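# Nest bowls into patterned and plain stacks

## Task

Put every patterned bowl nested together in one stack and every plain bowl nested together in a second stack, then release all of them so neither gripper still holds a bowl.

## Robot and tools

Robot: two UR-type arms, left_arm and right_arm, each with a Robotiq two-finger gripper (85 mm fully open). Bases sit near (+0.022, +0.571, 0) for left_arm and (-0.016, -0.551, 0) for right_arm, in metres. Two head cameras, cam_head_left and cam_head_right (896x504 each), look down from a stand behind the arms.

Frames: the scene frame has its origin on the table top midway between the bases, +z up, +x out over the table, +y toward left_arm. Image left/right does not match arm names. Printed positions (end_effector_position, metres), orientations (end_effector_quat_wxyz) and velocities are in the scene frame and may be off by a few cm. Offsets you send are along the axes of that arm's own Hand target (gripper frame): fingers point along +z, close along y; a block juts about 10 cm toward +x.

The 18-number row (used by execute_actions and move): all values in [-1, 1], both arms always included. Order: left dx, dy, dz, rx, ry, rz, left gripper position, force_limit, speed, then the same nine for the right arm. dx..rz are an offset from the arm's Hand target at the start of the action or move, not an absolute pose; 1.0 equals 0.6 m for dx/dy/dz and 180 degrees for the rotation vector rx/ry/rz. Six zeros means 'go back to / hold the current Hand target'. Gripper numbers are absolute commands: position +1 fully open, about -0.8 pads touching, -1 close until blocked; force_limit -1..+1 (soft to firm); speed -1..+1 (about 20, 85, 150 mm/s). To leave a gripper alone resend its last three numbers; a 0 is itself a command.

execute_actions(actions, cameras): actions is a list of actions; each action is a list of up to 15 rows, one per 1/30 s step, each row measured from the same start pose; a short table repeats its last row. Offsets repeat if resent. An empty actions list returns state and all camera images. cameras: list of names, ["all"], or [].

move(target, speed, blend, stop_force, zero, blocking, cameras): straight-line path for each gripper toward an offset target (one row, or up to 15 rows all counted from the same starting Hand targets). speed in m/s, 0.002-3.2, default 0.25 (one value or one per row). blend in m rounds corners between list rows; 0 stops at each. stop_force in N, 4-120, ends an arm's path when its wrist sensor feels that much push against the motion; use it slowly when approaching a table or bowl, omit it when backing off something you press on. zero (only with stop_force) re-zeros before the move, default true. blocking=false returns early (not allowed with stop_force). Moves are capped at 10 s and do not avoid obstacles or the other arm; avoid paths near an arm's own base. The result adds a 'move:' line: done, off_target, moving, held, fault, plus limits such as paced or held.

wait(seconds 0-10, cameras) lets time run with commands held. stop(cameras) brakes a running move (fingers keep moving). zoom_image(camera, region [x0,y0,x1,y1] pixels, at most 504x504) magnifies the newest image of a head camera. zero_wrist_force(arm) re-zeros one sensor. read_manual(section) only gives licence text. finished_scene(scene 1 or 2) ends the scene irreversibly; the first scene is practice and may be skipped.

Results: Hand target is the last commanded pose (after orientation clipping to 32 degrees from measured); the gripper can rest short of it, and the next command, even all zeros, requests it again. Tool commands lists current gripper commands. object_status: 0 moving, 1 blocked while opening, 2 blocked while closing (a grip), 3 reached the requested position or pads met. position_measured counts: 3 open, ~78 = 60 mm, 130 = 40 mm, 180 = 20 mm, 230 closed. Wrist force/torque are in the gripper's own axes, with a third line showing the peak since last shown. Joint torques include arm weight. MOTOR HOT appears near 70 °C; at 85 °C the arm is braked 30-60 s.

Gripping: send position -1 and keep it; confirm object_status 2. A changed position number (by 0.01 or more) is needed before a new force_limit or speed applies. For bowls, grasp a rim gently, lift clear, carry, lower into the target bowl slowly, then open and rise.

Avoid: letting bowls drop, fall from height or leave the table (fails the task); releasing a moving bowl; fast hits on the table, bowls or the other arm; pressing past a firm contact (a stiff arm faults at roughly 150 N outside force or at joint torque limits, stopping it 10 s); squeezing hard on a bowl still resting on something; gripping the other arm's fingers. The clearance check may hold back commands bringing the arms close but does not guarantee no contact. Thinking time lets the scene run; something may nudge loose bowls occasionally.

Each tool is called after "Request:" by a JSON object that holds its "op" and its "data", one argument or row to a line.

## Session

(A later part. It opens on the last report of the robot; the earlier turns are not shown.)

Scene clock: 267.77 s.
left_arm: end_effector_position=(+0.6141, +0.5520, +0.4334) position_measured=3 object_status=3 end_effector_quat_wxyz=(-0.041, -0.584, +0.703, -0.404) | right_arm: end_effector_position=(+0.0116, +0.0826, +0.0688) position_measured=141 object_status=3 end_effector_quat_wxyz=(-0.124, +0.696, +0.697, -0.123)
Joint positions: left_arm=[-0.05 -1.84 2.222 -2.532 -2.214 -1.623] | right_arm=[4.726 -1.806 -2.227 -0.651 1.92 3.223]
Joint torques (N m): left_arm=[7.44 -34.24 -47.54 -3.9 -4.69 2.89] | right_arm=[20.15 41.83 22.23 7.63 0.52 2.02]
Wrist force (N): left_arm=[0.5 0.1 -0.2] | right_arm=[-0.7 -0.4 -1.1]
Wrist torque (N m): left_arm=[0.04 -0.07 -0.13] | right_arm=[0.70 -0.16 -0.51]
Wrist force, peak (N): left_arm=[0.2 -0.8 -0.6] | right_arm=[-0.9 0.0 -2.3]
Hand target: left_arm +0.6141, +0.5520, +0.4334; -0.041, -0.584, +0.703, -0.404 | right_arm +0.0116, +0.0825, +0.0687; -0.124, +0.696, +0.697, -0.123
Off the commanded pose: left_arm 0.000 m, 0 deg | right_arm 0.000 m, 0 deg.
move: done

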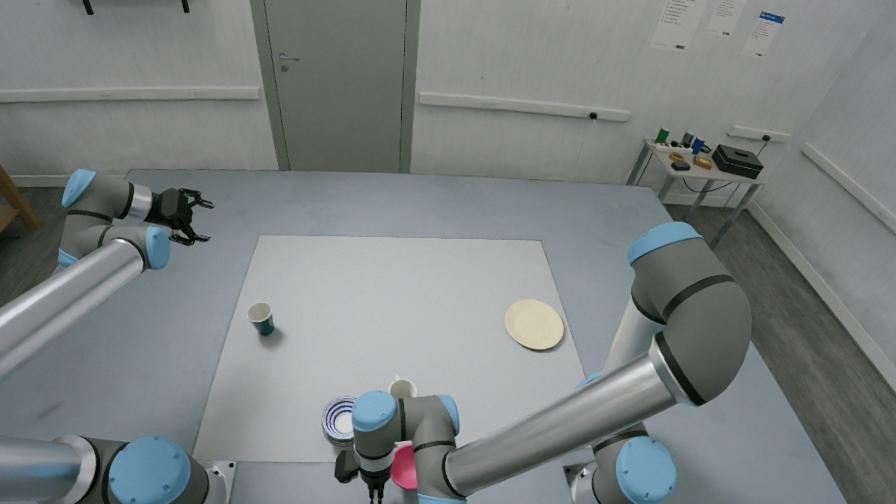

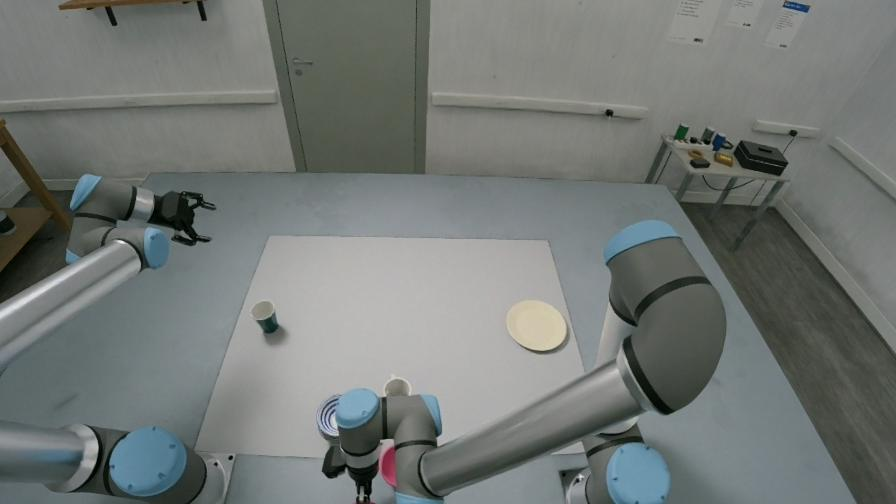

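Request:
{"op": "move", "data": {
  "target": [0,0,0,0,0,0,1,1,1, 0,0,0,0,0,0,-1,0,-1]
}}

Request:
{"op": "move", "data": {
  "target": [
    [0,0,0,0,0,0,1,1,1, 0,-0.0741,-0.2037,0,0,0,-1,0,-1],
    [0,0,0,0,0,0,1,1,1, -0.1433,0.1377,-0.2807,0,0,0,-1,0,-1],
    [0,0,0,0,0,0,1,1,1, -0.1433,0.1797,-0.1652,0,0,0,-1,0,-1]
  ],
  "speed": [0.2,0.3,0.15],
  "blend": [0.04,0.03,0],
  "cameras": ["all"]
}}

Request:
{"op": "zoom_image", "data": {
  "camera": "cam_head_left",
  "region": [360, 404, 460, 504]
}}

Request:
{"op": "zoom_image", "data": {
  "camera": "cam_head_right",
  "region": [350, 404, 450, 504]
}}

Scene clock: 298.00 s.
left_arm: end_effector_position=(+0.6141, +0.5520, +0.4334) position_measured=3 object_status=3 end_effector_quat_wxyz=(-0.041, -0.584, +0.703, -0.404) | right_arm: end_effector_position=(+0.0116, +0.0825, +0.0687) position_measured=225 object_status=0 end_effector_quat_wxyz=(-0.124, +0.696, +0.697, -0.123)
Joint positions: left_arm=[-0.05 -1.84 2.222 -2.532 -2.214 -1.623] | right_arm=[4.726 -1.806 -2.227 -0.651 1.92 3.223]
Joint torques (N m): left_arm=[8.12 -34.54 -46.59 -3.97 -4.63 2.94] | right_arm=[19.47 43.87 24.01 7.48 -1.21 2.54]
Wrist force (N): left_arm=[0.0 0.0 -0.5] | right_arm=[-0.9 -0.3 -0.9]
Wrist torque (N m): left_arm=[0.02 0.02 -0.12] | right_arm=[0.63 -0.14 -0.52]
Wrist force, peak (N): left_arm=[0.6 -0.2 -0.7] | right_arm=[-1.3 -0.2 -1.7]
Hand target: left_arm +0.6141, +0.5520, +0.4334; -0.041, -0.584, +0.703, -0.404 | right_arm +0.0116, +0.0825, +0.0687; -0.124, +0.696, +0.697, -0.123
Off the commanded pose: left_arm 0.000 m, 0 deg | right_arm 0.000 m, 0 deg.
move: done

Scene clock: 300.20 s.
left_arm: end_effector_position=(+0.6141, +0.5520, +0.4334) position_measured=3 object_status=3 end_effector_quat_wxyz=(-0.041, -0.584, +0.703, -0.404) | right_arm: end_effector_position=(+0.1470, -0.0034, +0.1248) position_measured=225 object_status=2 end_effector_quat_wxyz=(-0.124, +0.696, +0.697, -0.123)
Joint positions: left_arm=[-0.05 -1.84 2.222 -2.532 -2.214 -1.623] | right_arm=[4.495 -1.647 -2.254 -0.866 1.917 2.978]
Joint torques (N m): left_arm=[7.21 -34.51 -46.77 -4.18 -4.56 2.98] | right_arm=[-14.49 34.88 28.98 7.55 2.99 1.22]
Wrist force (N): left_arm=[0.4 -0.1 -0.4] | right_arm=[-0.9 0.1 -0.9]
Wrist torque (N m): left_arm=[0.01 -0.06 -0.12] | right_arm=[0.70 -0.09 -0.29]
Wrist force, peak (N): left_arm=[0.6 -0.6 -0.6] | right_arm=[-2.3 1.5 -2.7]
Hand target: left_arm +0.6141, +0.5520, +0.4334; -0.041, -0.584, +0.703, -0.404 | right_arm +0.1470, -0.0034, +0.1248; -0.124, +0.696, +0.697, -0.123
Off the commanded pose: left_arm 0.000 m, 0 deg | right_arm 0.000 m, 0 deg.
move: done

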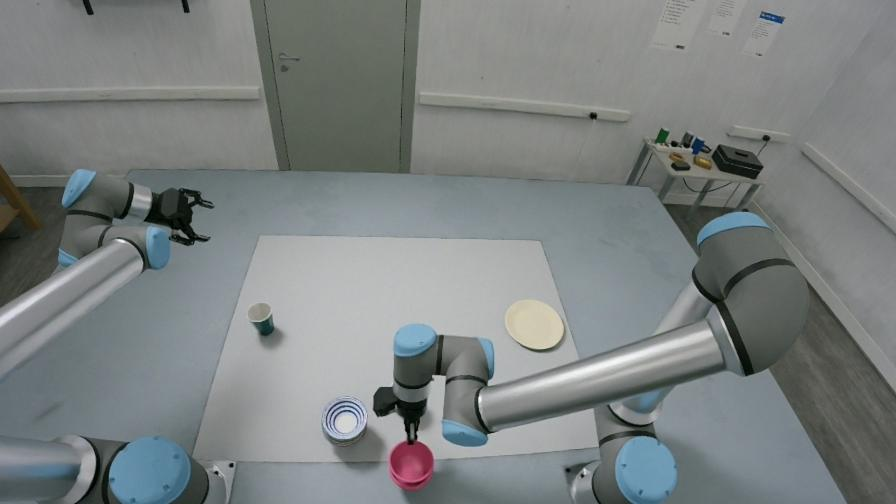

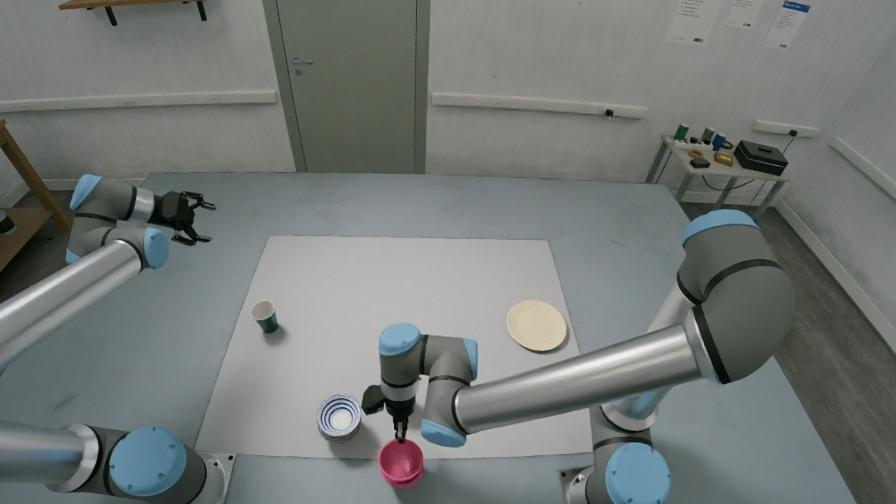

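Scaled by 5.040 from the camera's 896x504 image, which has a finer 1280x720 frame.

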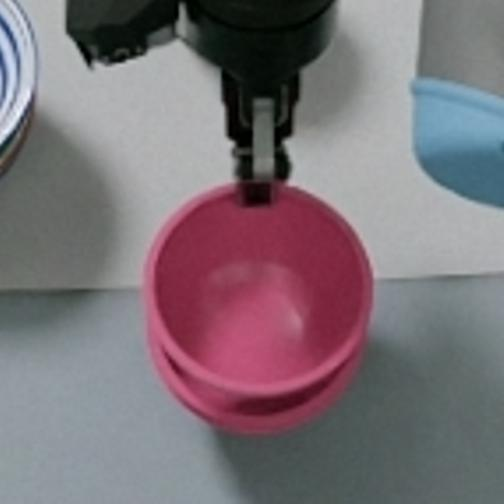

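Scaled by 5.040 from the camera's 896x504 image, which has a finer 1280x720 frame.

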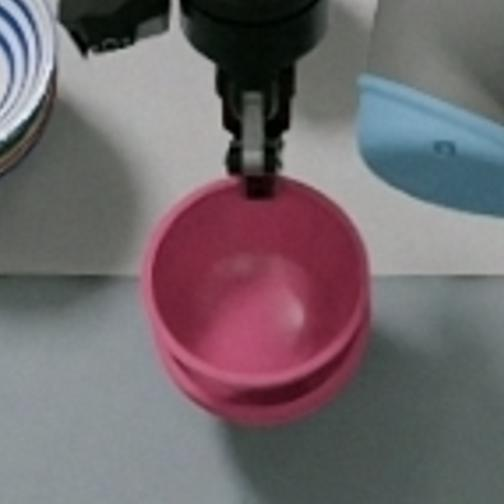

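Request:
{"op": "move", "data": {
  "target": [0,0,0,0,0,0,1,1,1, -0.0025,0.0225,0.0717,0,0,0,-1,0,-1],
  "speed": 0.015,
  "stop_force": 4,
  "cameras": ["all"]
}}

Request:
{"op": "zoom_image", "data": {
  "camera": "cam_head_left",
  "region": [380, 434, 450, 504]
}}

Request:
{"op": "zoom_image", "data": {
  "camera": "cam_head_right",
  "region": [370, 434, 440, 504]
}}

Scene clock: 310.23 s.
left_arm: end_effector_position=(+0.6141, +0.5520, +0.4334) position_measured=3 object_status=3 end_effector_quat_wxyz=(-0.041, -0.584, +0.703, -0.404) | right_arm: end_effector_position=(+0.1456, -0.0043, +0.0965) position_measured=225 object_status=2 end_effector_quat_wxyz=(-0.124, +0.696, +0.697, -0.123)
Joint positions: left_arm=[-0.05 -1.84 2.222 -2.532 -2.214 -1.623] | right_arm=[4.497 -1.688 -2.278 -0.801 1.917 2.98]
Joint torques (N m): left_arm=[7.46 -33.97 -46.58 -4.11 -4.67 2.99] | right_arm=[3.15 51.85 48.82 1.29 1.62 -1.08]
Wrist force (N): left_arm=[0.4 -0.3 -0.4] | right_arm=[-0.9 0.0 -0.6]
Wrist torque (N m): left_arm=[-0.02 -0.04 -0.12] | right_arm=[0.68 -0.12 -0.50]
Wrist force, peak (N): left_arm=[0.8 -0.5 -0.5] | right_arm=[0.0 0.4 -5.1]
Hand target: left_arm +0.6141, +0.5520, +0.4334; -0.041, -0.584, +0.703, -0.404 | right_arm +0.1457, -0.0043, +0.0965; -0.124, +0.696, +0.697, -0.123 (not the last commanded pose)
Off the commanded pose: left_arm 0.000 m, 0 deg | right_arm 0.017 m, 0 deg.
move: contact (right_arm)

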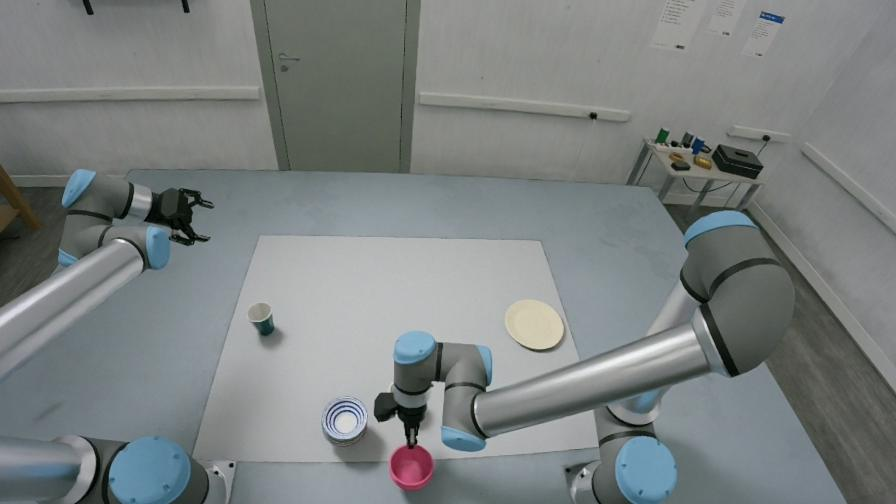

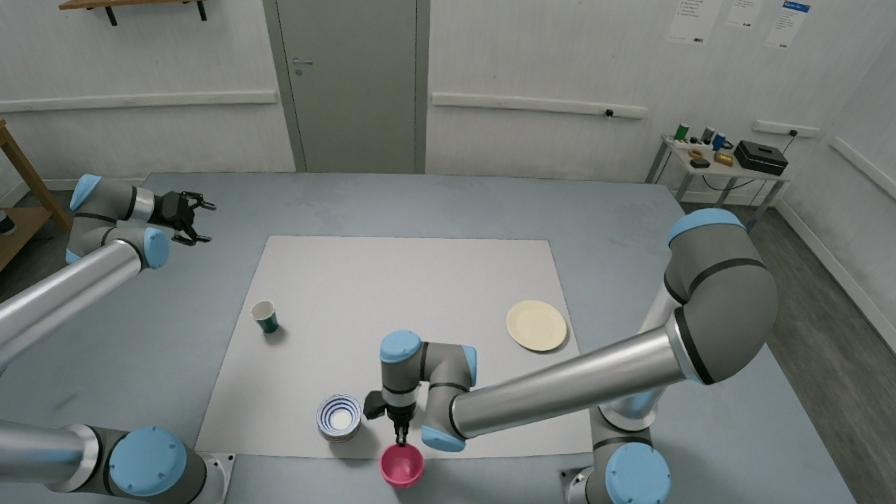

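Scaled by 7.200 from the camera's 896x504 image, which has a finer 1280x720 frame.

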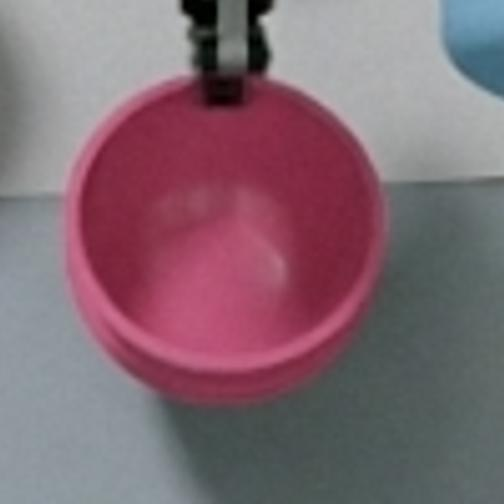

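Scaled by 7.200 from the camera's 896x504 image, which has a finer 1280x720 frame.

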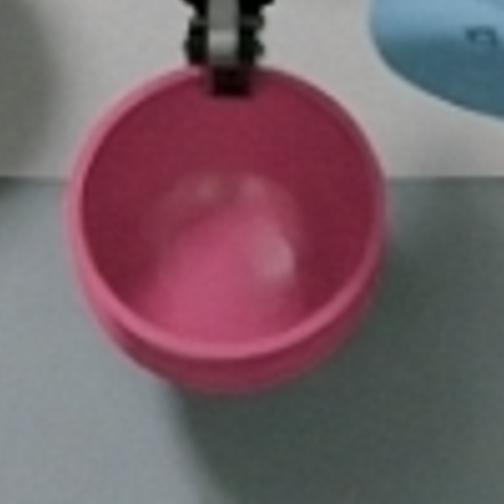

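Request:
{"op": "move", "data": {
  "target": [0,0,0,0,0,0,1,1,1, 0,-0.0114,-0.0313,-0.047,0,0,-1,0,-1],
  "speed": 0.08,
  "cameras": ["all"]
}}

Request:
{"op": "zoom_image", "data": {
  "camera": "cam_head_left",
  "region": [380, 434, 450, 504]
}}

Request:
{"op": "zoom_image", "data": {
  "camera": "cam_head_right",
  "region": [370, 434, 440, 504]
}}

Scene clock: 329.00 s.
left_arm: end_effector_position=(+0.6141, +0.5520, +0.4334) position_measured=3 object_status=3 end_effector_quat_wxyz=(-0.041, -0.584, +0.703, -0.404) | right_arm: end_effector_position=(+0.1457, -0.0043, +0.1164) position_measured=225 object_status=2 end_effector_quat_wxyz=(-0.072, +0.703, +0.704, -0.071)
Joint positions: left_arm=[-0.05 -1.84 2.222 -2.532 -2.214 -1.623] | right_arm=[4.567 -1.621 -2.287 -0.821 1.773 3.058]
Joint torques (N m): left_arm=[7.81 -35.45 -46.85 -4.41 -4.49 2.9] | right_arm=[20.85 46.26 27.84 1.82 -1.65 2.69]
Wrist force (N): left_arm=[0.3 -0.1 -0.6] | right_arm=[-0.6 0.4 -1.2]
Wrist torque (N m): left_arm=[0.00 -0.03 -0.12] | right_arm=[0.83 -0.21 -0.50]
Wrist force, peak (N): left_arm=[0.3 -0.7 -0.9] | right_arm=[-1.0 0.6 -1.4]
Hand target: left_arm +0.6141, +0.5520, +0.4334; -0.041, -0.584, +0.703, -0.404 | right_arm +0.1457, -0.0043, +0.1165; -0.072, +0.703, +0.704, -0.071
Off the commanded pose: left_arm 0.000 m, 0 deg | right_arm 0.000 m, 0 deg.
move: done

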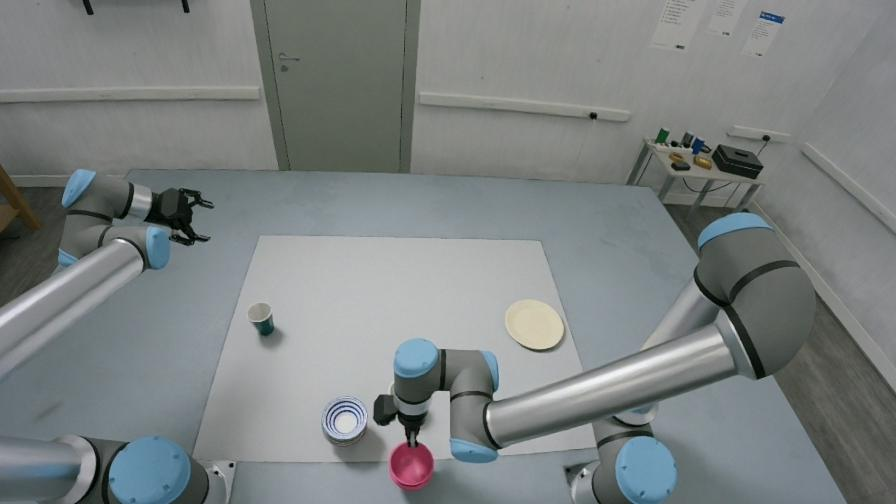

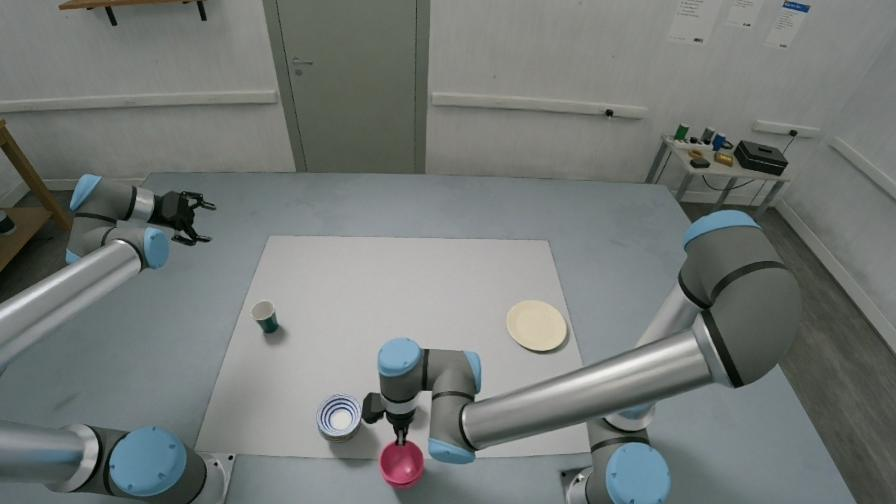

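Scaled by 7.200 from the camera's 896x504 image, which has a finer 1280x720 frame.

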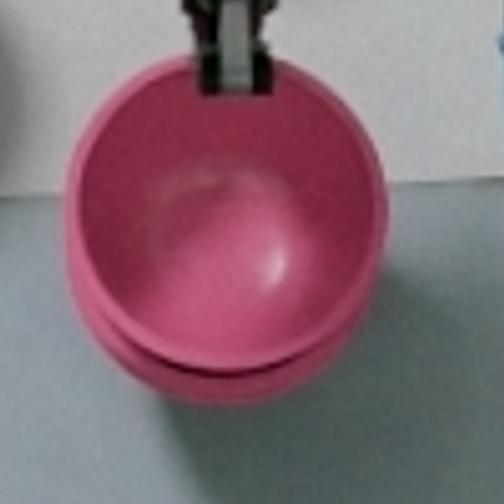

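Scaled by 7.200 from the camera's 896x504 image, which has a finer 1280x720 frame.

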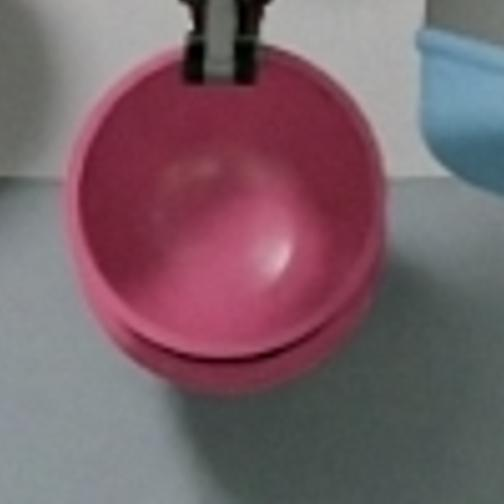

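Request:
{"op": "move", "data": {
  "target": [0,0,0,0,0,0,1,1,1, -0.0017,0.0148,0.0600,0,0,0,-1,0,-1],
  "speed": 0.015,
  "stop_force": 4,
  "cameras": ["all"]
}}

Request:
{"op": "zoom_image", "data": {
  "camera": "cam_head_left",
  "region": [380, 434, 450, 504]
}}

Request:
{"op": "zoom_image", "data": {
  "camera": "cam_head_right",
  "region": [370, 434, 440, 504]
}}

Scene clock: 335.83 s.
left_arm: end_effector_position=(+0.6141, +0.5520, +0.4334) position_measured=3 object_status=3 end_effector_quat_wxyz=(-0.041, -0.584, +0.703, -0.404) | right_arm: end_effector_position=(+0.1464, -0.0048, +0.1005) position_measured=225 object_status=2 end_effector_quat_wxyz=(-0.072, +0.703, +0.704, -0.071)
Joint positions: left_arm=[-0.05 -1.84 2.222 -2.532 -2.214 -1.623] | right_arm=[4.566 -1.645 -2.3 -0.784 1.773 3.057]
Joint torques (N m): left_arm=[8.24 -33.71 -46.91 -4.21 -4.36 2.88] | right_arm=[5.36 46.75 47.87 1.76 -1.3 1.24]
Wrist force (N): left_arm=[0.1 -0.2 -0.4] | right_arm=[-0.8 -0.3 -1.9]
Wrist torque (N m): left_arm=[-0.02 0.00 -0.12] | right_arm=[0.92 -0.24 -0.27]
Wrist force, peak (N): left_arm=[0.0 -0.4 -1.1] | right_arm=[-0.2 -0.1 -5.8]
Hand target: left_arm +0.6141, +0.5520, +0.4334; -0.041, -0.584, +0.703, -0.404 | right_arm +0.1463, -0.0047, +0.1005; -0.072, +0.703, +0.704, -0.071 (not the last commanded pose)
Off the commanded pose: left_arm 0.000 m, 0 deg | right_arm 0.021 m, 0 deg.
move: contact (right_arm)

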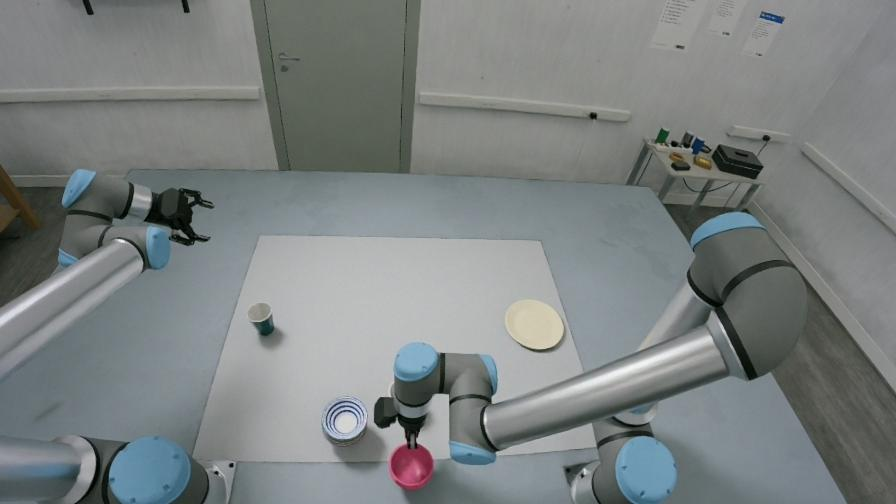

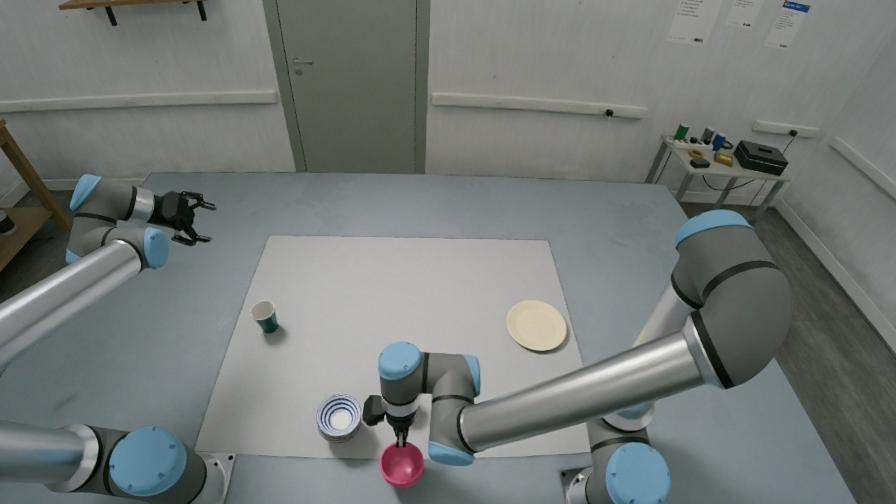

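Scaled by 7.200 from the camera's 896x504 image, which has a finer 1280x720 frame.

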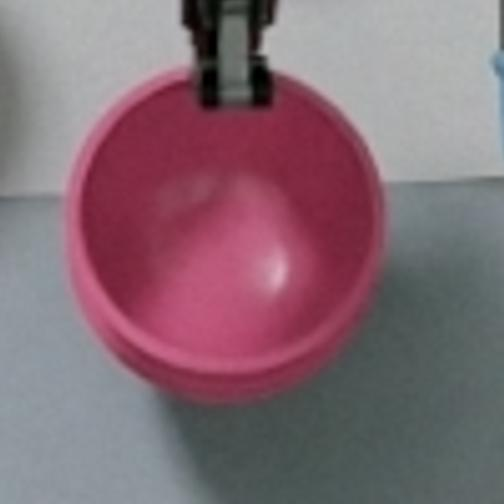

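Scaled by 7.200 from the camera's 896x504 image, which has a finer 1280x720 frame.

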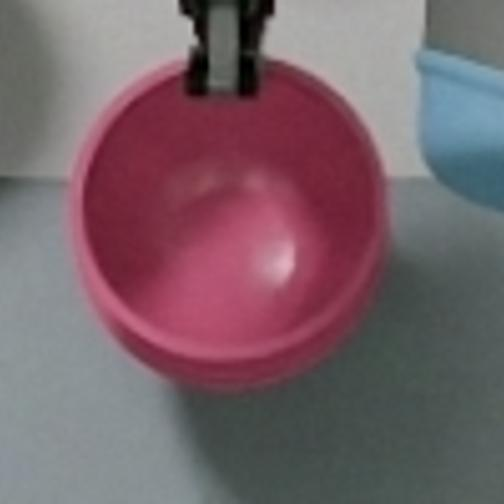

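Request:
{"op": "move", "data": {
  "target": [
    [0,0,0,0,0,0,1,1,1, 0,0,0,0,0,0,-0.63,0,-1],
    [0,0,0,0,0,0,1,1,1, 0,0,-0.05,0,0,0,-0.63,0,-1],
    [0,0,0,0,0,0,1,1,1, 0,0.0,-0.17,0,0,0,-0.63,0,-1]
  ],
  "speed": [0.06,0.06,0.2],
  "blend": [0,0.01,0],
  "cameras": ["all"]
}}

Request:
{"op": "zoom_image", "data": {
  "camera": "cam_head_left",
  "region": [380, 434, 450, 504]
}}

Request:
{"op": "zoom_image", "data": {
  "camera": "cam_head_right",
  "region": [370, 434, 440, 504]
}}

Request:
{"op": "zoom_image", "data": {
  "camera": "cam_head_left",
  "region": [310, 384, 380, 454]
}}

Scene clock: 346.63 s.
left_arm: end_effector_position=(+0.6141, +0.5520, +0.4334) position_measured=3 object_status=3 end_effector_quat_wxyz=(-0.041, -0.584, +0.703, -0.404) | right_arm: end_effector_position=(+0.1669, -0.0048, +0.2003) position_measured=209 object_status=3 end_effector_quat_wxyz=(-0.072, +0.703, +0.704, -0.071)
Joint positions: left_arm=[-0.05 -1.84 2.222 -2.532 -2.214 -1.623] | right_arm=[4.529 -1.524 -2.194 -1.018 1.772 3.02]
Joint torques (N m): left_arm=[7.42 -33.97 -46.19 -4.45 -4.49 2.81] | right_arm=[-14.24 44.47 54.63 1.43 -0.82 -2.56]
Wrist force (N): left_arm=[0.3 -0.2 -0.1] | right_arm=[-0.8 0.1 -1.8]
Wrist torque (N m): left_arm=[-0.02 -0.03 -0.13] | right_arm=[0.81 -0.18 -0.28]
Wrist force, peak (N): left_arm=[0.0 -0.4 -1.1] | right_arm=[-0.5 0.3 -3.9]
Hand target: left_arm +0.6141, +0.5520, +0.4334; -0.041, -0.584, +0.703, -0.404 | right_arm +0.1669, -0.0048, +0.2004; -0.072, +0.703, +0.704, -0.071
Off the commanded pose: left_arm 0.000 m, 0 deg | right_arm 0.000 m, 0 deg.
move: done

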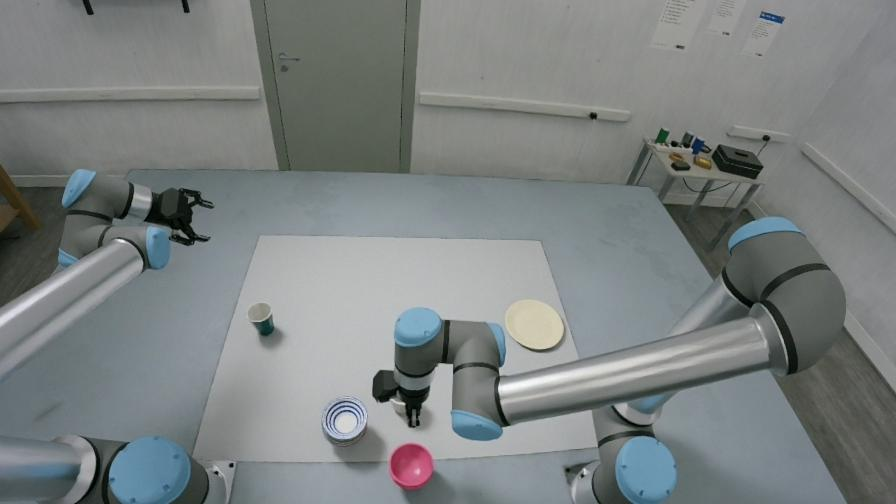

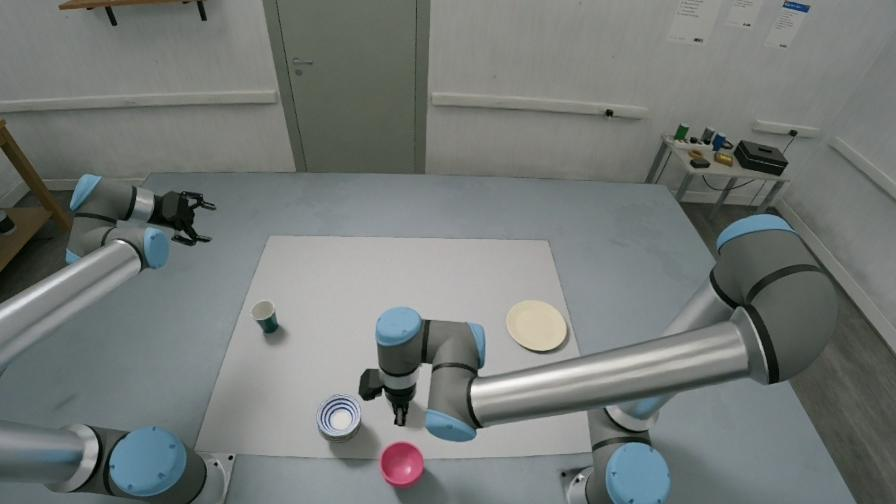

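Scaled by 7.200 from the camera's 896x504 image, which has a finer 1280x720 frame.

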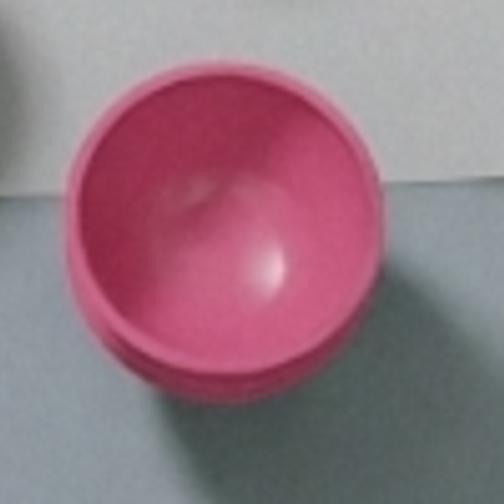

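Scaled by 7.200 from the camera's 896x504 image, which has a finer 1280x720 frame.

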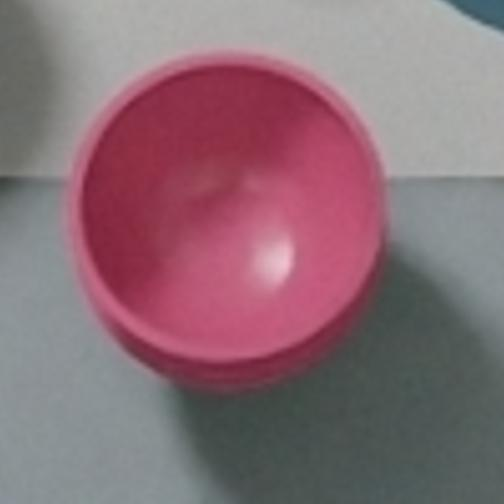

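Scaled by 7.200 from the camera's 896x504 image, which has a finer 1280x720 frame.

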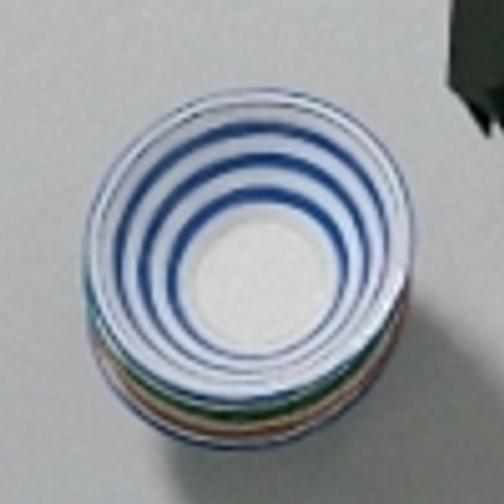

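Request:
{"op": "move", "data": {
  "target": [
    [0,0,0,0,0,0,1,1,1, 0.008,-0.556,0.0803,0.0371,0.0365,-0.4986,1,0,0],
    [0,0,0,0,0,0,1,1,1, 0.008,-0.537,0.2123,0.0371,0.0365,-0.4986,1,0,0]
  ],
  "speed": [0.3,0.15],
  "blend": [0.03,0],
  "cameras": ["all"]
}}

Scene clock: 432.70 s.
left_arm: end_effector_position=(+0.6141, +0.5520, +0.4334) position_measured=3 object_status=3 end_effector_quat_wxyz=(-0.041, -0.584, +0.703, -0.404) | right_arm: end_effector_position=(-0.1744, -0.0002, +0.1406) position_measured=3 object_status=3 end_effector_quat_wxyz=(-0.174, +0.000, +0.985, +0.000)
Joint positions: left_arm=[-0.05 -1.84 2.222 -2.532 -2.214 -1.623] | right_arm=[5.077 -1.576 -2.351 -0.635 1.888 2.025]
Joint torques (N m): left_arm=[7.5 -33.75 -46.84 -4.48 -4.42 2.84] | right_arm=[22.04 23.85 28.38 7.71 -1.42 2.68]
Wrist force (N): left_arm=[0.5 0.0 -0.5] | right_arm=[-0.7 0.0 -1.6]
Wrist torque (N m): left_arm=[0.02 -0.06 -0.13] | right_arm=[0.81 -0.12 -0.38]
Wrist force, peak (N): left_arm=[0.6 0.2 -0.9] | right_arm=[1.0 0.5 -2.8]
Hand target: left_arm +0.6141, +0.5520, +0.4334; -0.041, -0.584, +0.703, -0.404 | right_arm -0.1744, -0.0002, +0.1405; -0.174, +0.000, +0.985, +0.000
Off the commanded pose: left_arm 0.000 m, 0 deg | right_arm 0.000 m, 0 deg.
move: done

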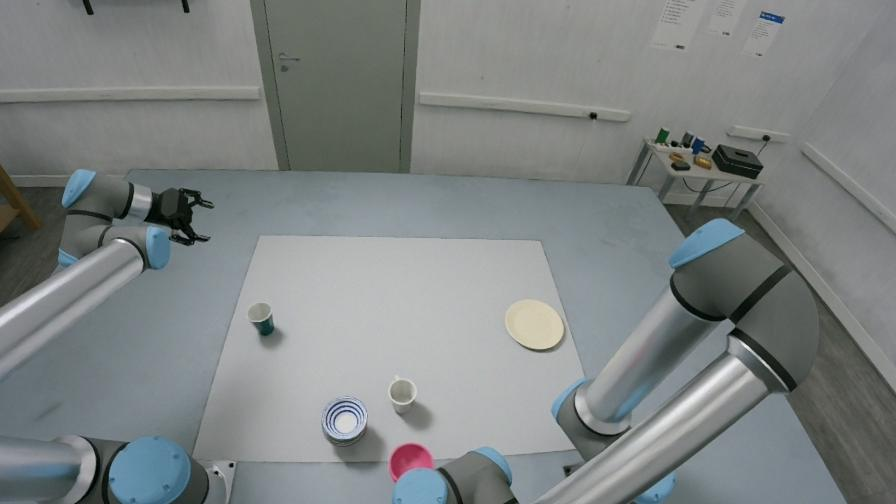

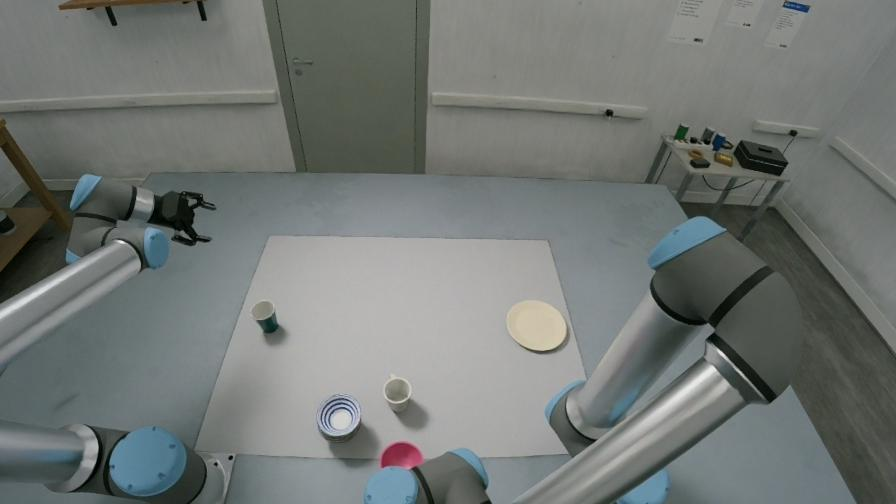

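Request:
{"op": "move", "data": {
  "target": [0,0,0,0,0,0,1,1,1,-0.0599,0,0.1645,0,0,0,1,0,0],
  "speed": 0.05,
  "stop_force": 6,
  "cameras": ["all"]
}}

Scene clock: 447.73 s.
left_arm: end_effector_position=(+0.6141, +0.5520, +0.4334) position_measured=3 object_status=3 end_effector_quat_wxyz=(-0.041, -0.584, +0.703, -0.404) | right_arm: end_effector_position=(-0.1745, -0.0002, +0.0355) position_measured=3 object_status=3 end_effector_quat_wxyz=(-0.174, +0.000, +0.985, +0.000)
Joint positions: left_arm=[-0.05 -1.84 2.222 -2.532 -2.214 -1.623] | right_arm=[5.078 -1.775 -2.419 -0.368 1.888 2.025]
Joint torques (N m): left_arm=[7.7 -33.23 -46.81 -4.66 -4.48 2.68] | right_arm=[17.53 32.63 18.54 8.07 0.21 2.58]
Wrist force (N): left_arm=[-0.1 0.0 -0.5] | right_arm=[-0.3 0.6 -2.1]
Wrist torque (N m): left_arm=[0.01 0.03 -0.13] | right_arm=[0.90 -0.23 -0.33]
Wrist force, peak (N): left_arm=[0.1 -0.2 -1.2] | right_arm=[-0.9 1.0 -2.3]
Hand target: left_arm +0.6141, +0.5520, +0.4334; -0.041, -0.584, +0.703, -0.404 | right_arm -0.1745, -0.0002, +0.0355; -0.174, +0.000, +0.985, +0.000
Off the commanded pose: left_arm 0.000 m, 0 deg | right_arm 0.000 m, 0 deg.
move: done

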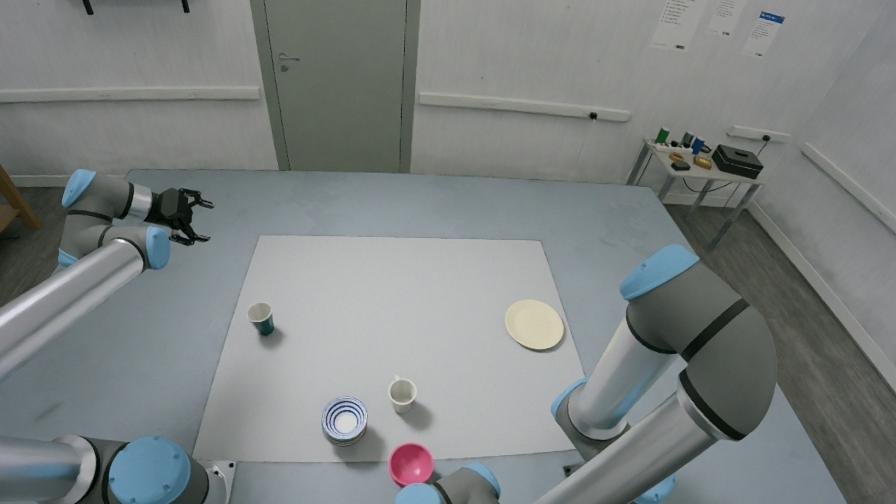

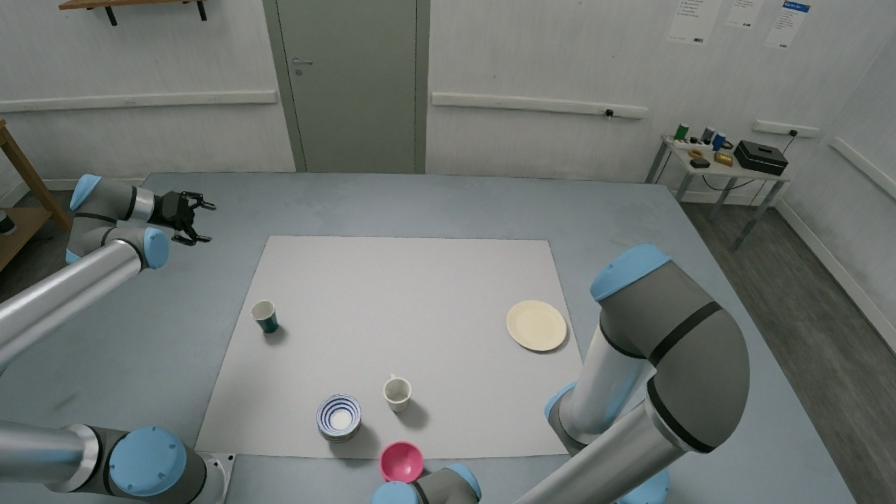

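Request:
{"op": "move", "data": {
  "target": [
    [0,0,0,0,0,0,1,1,1,-0.1175,0,-0.0428,0,0,0,1,0,0]
  ],
  "speed": 0.06,
  "stop_force": 8,
  "cameras": ["cam_head_left"]
}}

Request:
{"op": "move", "data": {
  "target": [
    [0,0,0,0,0,0,1,1,1,0.0542,0,-0.1504,0,0,0,1,0,0],
    [0,0,0,0,0,0,1,1,1,0.1717,0.2917,-0.1076,0,0,0,1,0,0]
  ],
  "speed": 0.2,
  "blend": [0.03,0]
}}

Scene clock: 453.27 s.
left_arm: end_effector_position=(+0.6141, +0.5520, +0.4334) position_measured=3 object_status=3 end_effector_quat_wxyz=(-0.041, -0.584, +0.703, -0.404) | right_arm: end_effector_position=(-0.0994, -0.0003, +0.0354) position_measured=3 object_status=3 end_effector_quat_wxyz=(-0.174, +0.000, +0.985, +0.000)
Joint positions: left_arm=[-0.05 -1.84 2.222 -2.532 -2.214 -1.623] | right_arm=[4.944 -1.759 -2.424 -0.425 1.905 1.885]
Joint torques (N m): left_arm=[8.06 -33.22 -46.55 -4.92 -4.34 2.81] | right_arm=[-16.05 47.67 39.73 1.93 2.96 -3.17]
Wrist force (N): left_arm=[0.2 -0.1 -0.4] | right_arm=[-0.2 0.2 -1.4]
Wrist torque (N m): left_arm=[0.00 -0.02 -0.13] | right_arm=[0.82 -0.25 -0.13]
Wrist force, peak (N): left_arm=[0.4 0.2 -1.1] | right_arm=[-0.8 0.6 -2.2]
Hand target: left_arm +0.6141, +0.5520, +0.4334; -0.041, -0.584, +0.703, -0.404 | right_arm -0.0994, -0.0003, +0.0354; -0.174, +0.000, +0.985, +0.000
Off the commanded pose: left_arm 0.000 m, 0 deg | right_arm 0.000 m, 0 deg.
move: done
Images, in order (width x height): cam_head_left 896x504.

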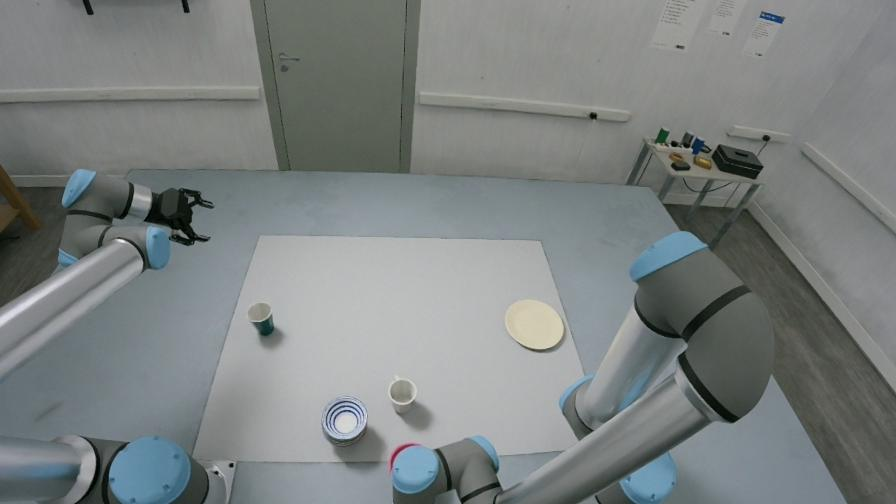

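Scene clock: 455.23 s.
left_arm: end_effector_position=(+0.6141, +0.5520, +0.4334) position_measured=3 object_status=3 end_effector_quat_wxyz=(-0.041, -0.584, +0.703, -0.404) | right_arm: end_effector_position=(-0.1740, +0.1748, +0.1313) position_measured=3 object_status=3 end_effector_quat_wxyz=(-0.174, +0.000, +0.985, +0.000)
Joint positions: left_arm=[-0.05 -1.84 2.222 -2.532 -2.214 -1.623] | right_arm=[4.972 -1.846 -2.037 -0.714 1.902 1.915]
Joint torques (N m): left_arm=[7.35 -32.96 -46.62 -4.82 -4.2 2.88] | right_arm=[21.22 48.13 49.55 1.7 0.09 2.54]
Wrist force (N): left_arm=[0.0 0.2 -0.3] | right_arm=[-0.5 0.2 -1.8]
Wrist torque (N m): left_arm=[0.04 0.02 -0.12] | right_arm=[0.77 -0.17 -0.38]
Wrist force, peak (N): left_arm=[0.5 -0.3 -0.8] | right_arm=[-0.2 -0.3 -2.9]
Hand target: left_arm +0.6141, +0.5520, +0.4334; -0.041, -0.584, +0.703, -0.404 | right_arm -0.1740, +0.1748, +0.1313; -0.174, +0.000, +0.985, +0.000
Off the commanded pose: left_arm 0.000 m, 0 deg | right_arm 0.000 m, 0 deg.
move: done

Request:
{"op": "move", "data": {
  "target": [0,0,0,0,0,0,1,1,1,-0.0547,0,0.1504,0,0,0,1,0,0],
  "speed": 0.06,
  "stop_force": 6
}}

Request:
{"op": "move", "data": {
  "target": [
    [0,0,0,0,0,0,1,1,1,-0.188,0,-0.0684,0,0,0,1,0,0]
  ],
  "speed": 0.08,
  "stop_force": 8,
  "cameras": ["all"]
}}

Scene clock: 461.67 s.
left_arm: end_effector_position=(+0.6141, +0.5520, +0.4334) position_measured=3 object_status=3 end_effector_quat_wxyz=(-0.041, -0.584, +0.703, -0.404) | right_arm: end_effector_position=(-0.1741, +0.1748, +0.0353) position_measured=3 object_status=3 end_effector_quat_wxyz=(-0.174, +0.000, +0.985, +0.000)
Joint positions: left_arm=[-0.05 -1.84 2.222 -2.532 -2.214 -1.623] | right_arm=[4.973 -1.978 -2.085 -0.534 1.902 1.915]
Joint torques (N m): left_arm=[7.02 -34.24 -46.84 -4.98 -4.22 2.66] | right_arm=[18.92 55.28 22.96 8.4 -0.71 2.39]
Wrist force (N): left_arm=[0.4 -0.2 -0.5] | right_arm=[0.2 0.1 -1.3]
Wrist torque (N m): left_arm=[-0.01 -0.06 -0.12] | right_arm=[0.74 -0.33 -0.38]
Wrist force, peak (N): left_arm=[0.6 -0.2 -1.0] | right_arm=[0.2 0.9 -2.6]
Hand target: left_arm +0.6141, +0.5520, +0.4334; -0.041, -0.584, +0.703, -0.404 | right_arm -0.1741, +0.1748, +0.0353; -0.174, +0.000, +0.985, +0.000
Off the commanded pose: left_arm 0.000 m, 0 deg | right_arm 0.000 m, 0 deg.
move: done

Scene clock: 464.17 s.
left_arm: end_effector_position=(+0.6141, +0.5520, +0.4334) position_measured=3 object_status=3 end_effector_quat_wxyz=(-0.041, -0.584, +0.703, -0.404) | right_arm: end_effector_position=(-0.0541, +0.1748, +0.0351) position_measured=3 object_status=3 end_effector_quat_wxyz=(-0.174, +0.000, +0.985, +0.000)
Joint positions: left_arm=[-0.05 -1.84 2.222 -2.532 -2.214 -1.623] | right_arm=[4.808 -1.967 -2.084 -0.604 1.916 1.741]
Joint torques (N m): left_arm=[7.68 -32.98 -46.86 -5 -4.26 2.85] | right_arm=[-14.63 54.55 45.32 1.72 3 -2.87]
Wrist force (N): left_arm=[0.3 -0.1 -0.7] | right_arm=[-0.1 0.7 -1.3]
Wrist torque (N m): left_arm=[-0.01 -0.04 -0.12] | right_arm=[0.88 -0.25 -0.15]
Wrist force, peak (N): left_arm=[0.6 -0.3 -1.0] | right_arm=[-0.9 0.0 -2.1]
Hand target: left_arm +0.6141, +0.5520, +0.4334; -0.041, -0.584, +0.703, -0.404 | right_arm -0.0541, +0.1747, +0.0351; -0.174, +0.000, +0.985, +0.000
Off the commanded pose: left_arm 0.000 m, 0 deg | right_arm 0.000 m, 0 deg.
move: done

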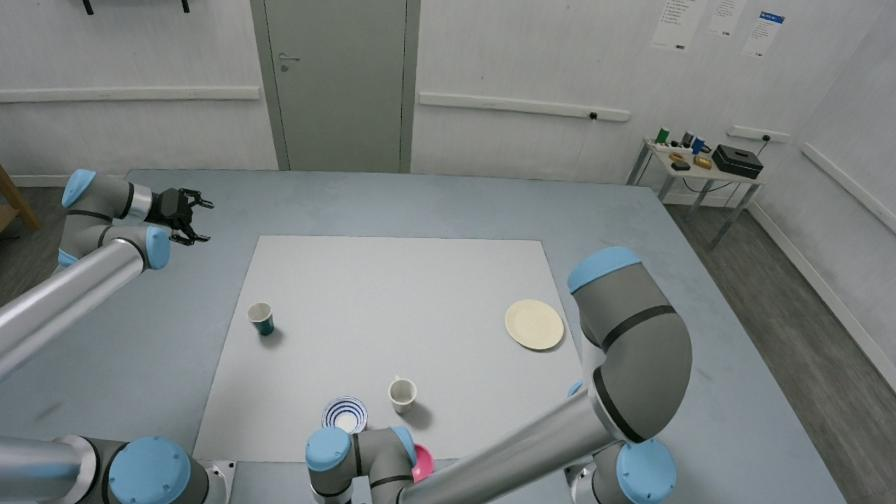

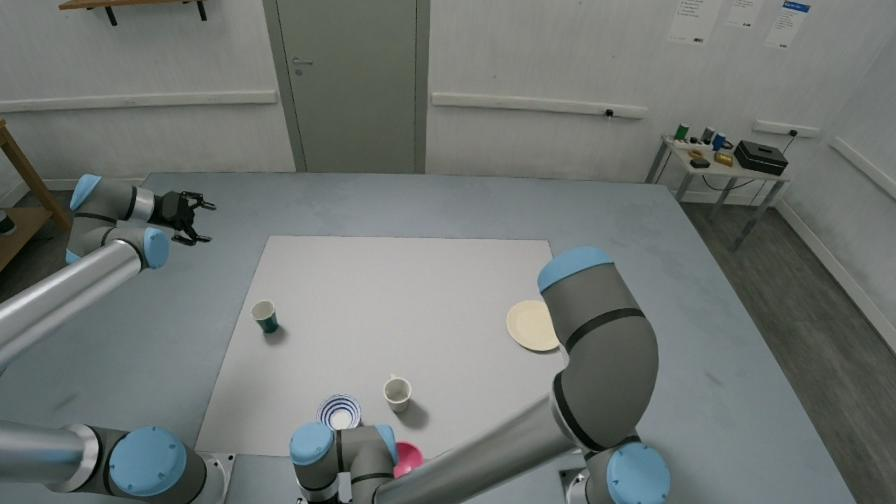

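Request:
{"op": "move", "data": {
  "target": [
    [0,0,0,0,0,0,1,1,1,0.0883,0,-0.1453,0,0,0,1,0,0],
    [0,0,0,0,0,0,1,1,1,0.245,-0.575,-0.0883,0,0,0,1,0,0]
  ],
  "speed": 0.22,
  "blend": [0.03,0],
  "cameras": ["all"]
}}

Scene clock: 472.57 s.
left_arm: end_effector_position=(+0.6141, +0.5520, +0.4334) position_measured=3 object_status=3 end_effector_quat_wxyz=(-0.041, -0.584, +0.703, -0.404) | right_arm: end_effector_position=(-0.1741, -0.1701, +0.1355) position_measured=3 object_status=3 end_effector_quat_wxyz=(-0.174, +0.000, +0.985, +0.000)
Joint positions: left_arm=[-0.05 -1.84 2.222 -2.532 -2.214 -1.623] | right_arm=[5.274 -1.244 -2.634 -0.624 1.853 2.227]
Joint torques (N m): left_arm=[8.97 -32.99 -46.48 -5.14 -4.18 2.72] | right_arm=[19.72 15.28 29.09 1.1 -1.47 2.13]
Wrist force (N): left_arm=[-0.2 -0.4 -0.5] | right_arm=[-0.5 0.5 -1.7]
Wrist torque (N m): left_arm=[-0.05 0.05 -0.12] | right_arm=[0.89 -0.21 -0.35]
Wrist force, peak (N): left_arm=[-0.4 -0.4 -1.2] | right_arm=[0.9 1.7 -3.2]
Hand target: left_arm +0.6141, +0.5520, +0.4334; -0.041, -0.584, +0.703, -0.404 | right_arm -0.1741, -0.1701, +0.1355; -0.174, +0.000, +0.985, +0.000
Off the commanded pose: left_arm 0.000 m, 0 deg | right_arm 0.000 m, 0 deg.
move: done

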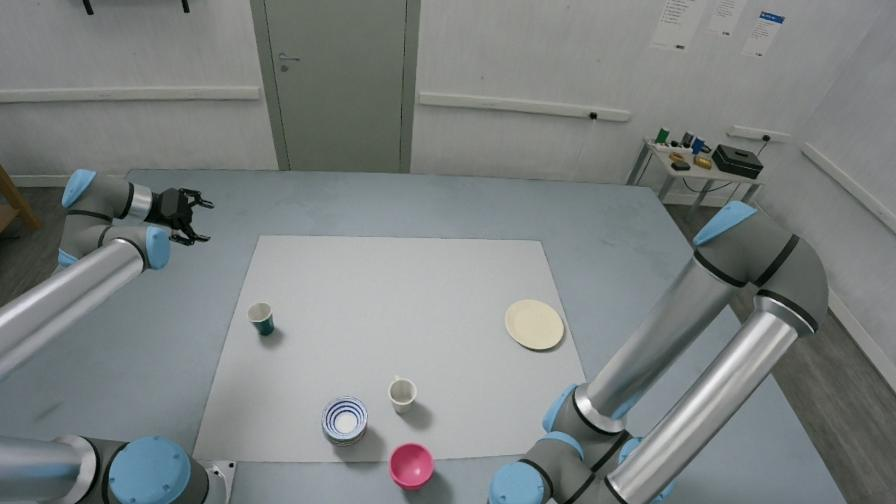

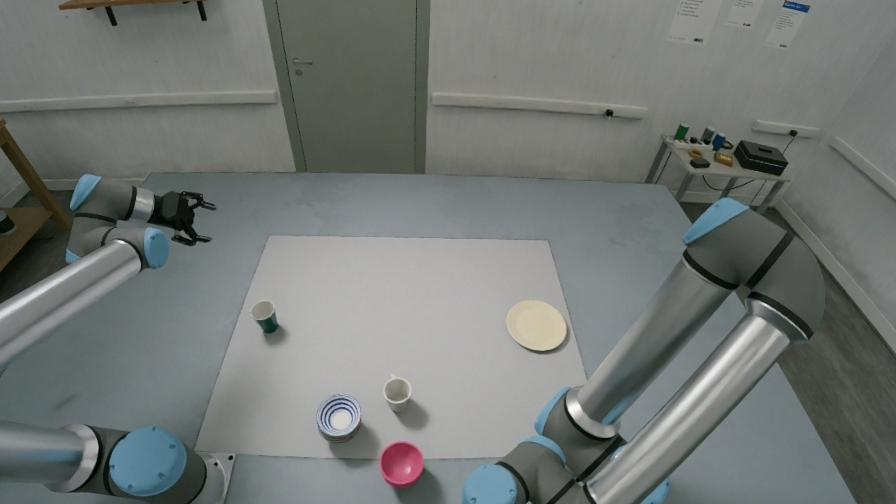

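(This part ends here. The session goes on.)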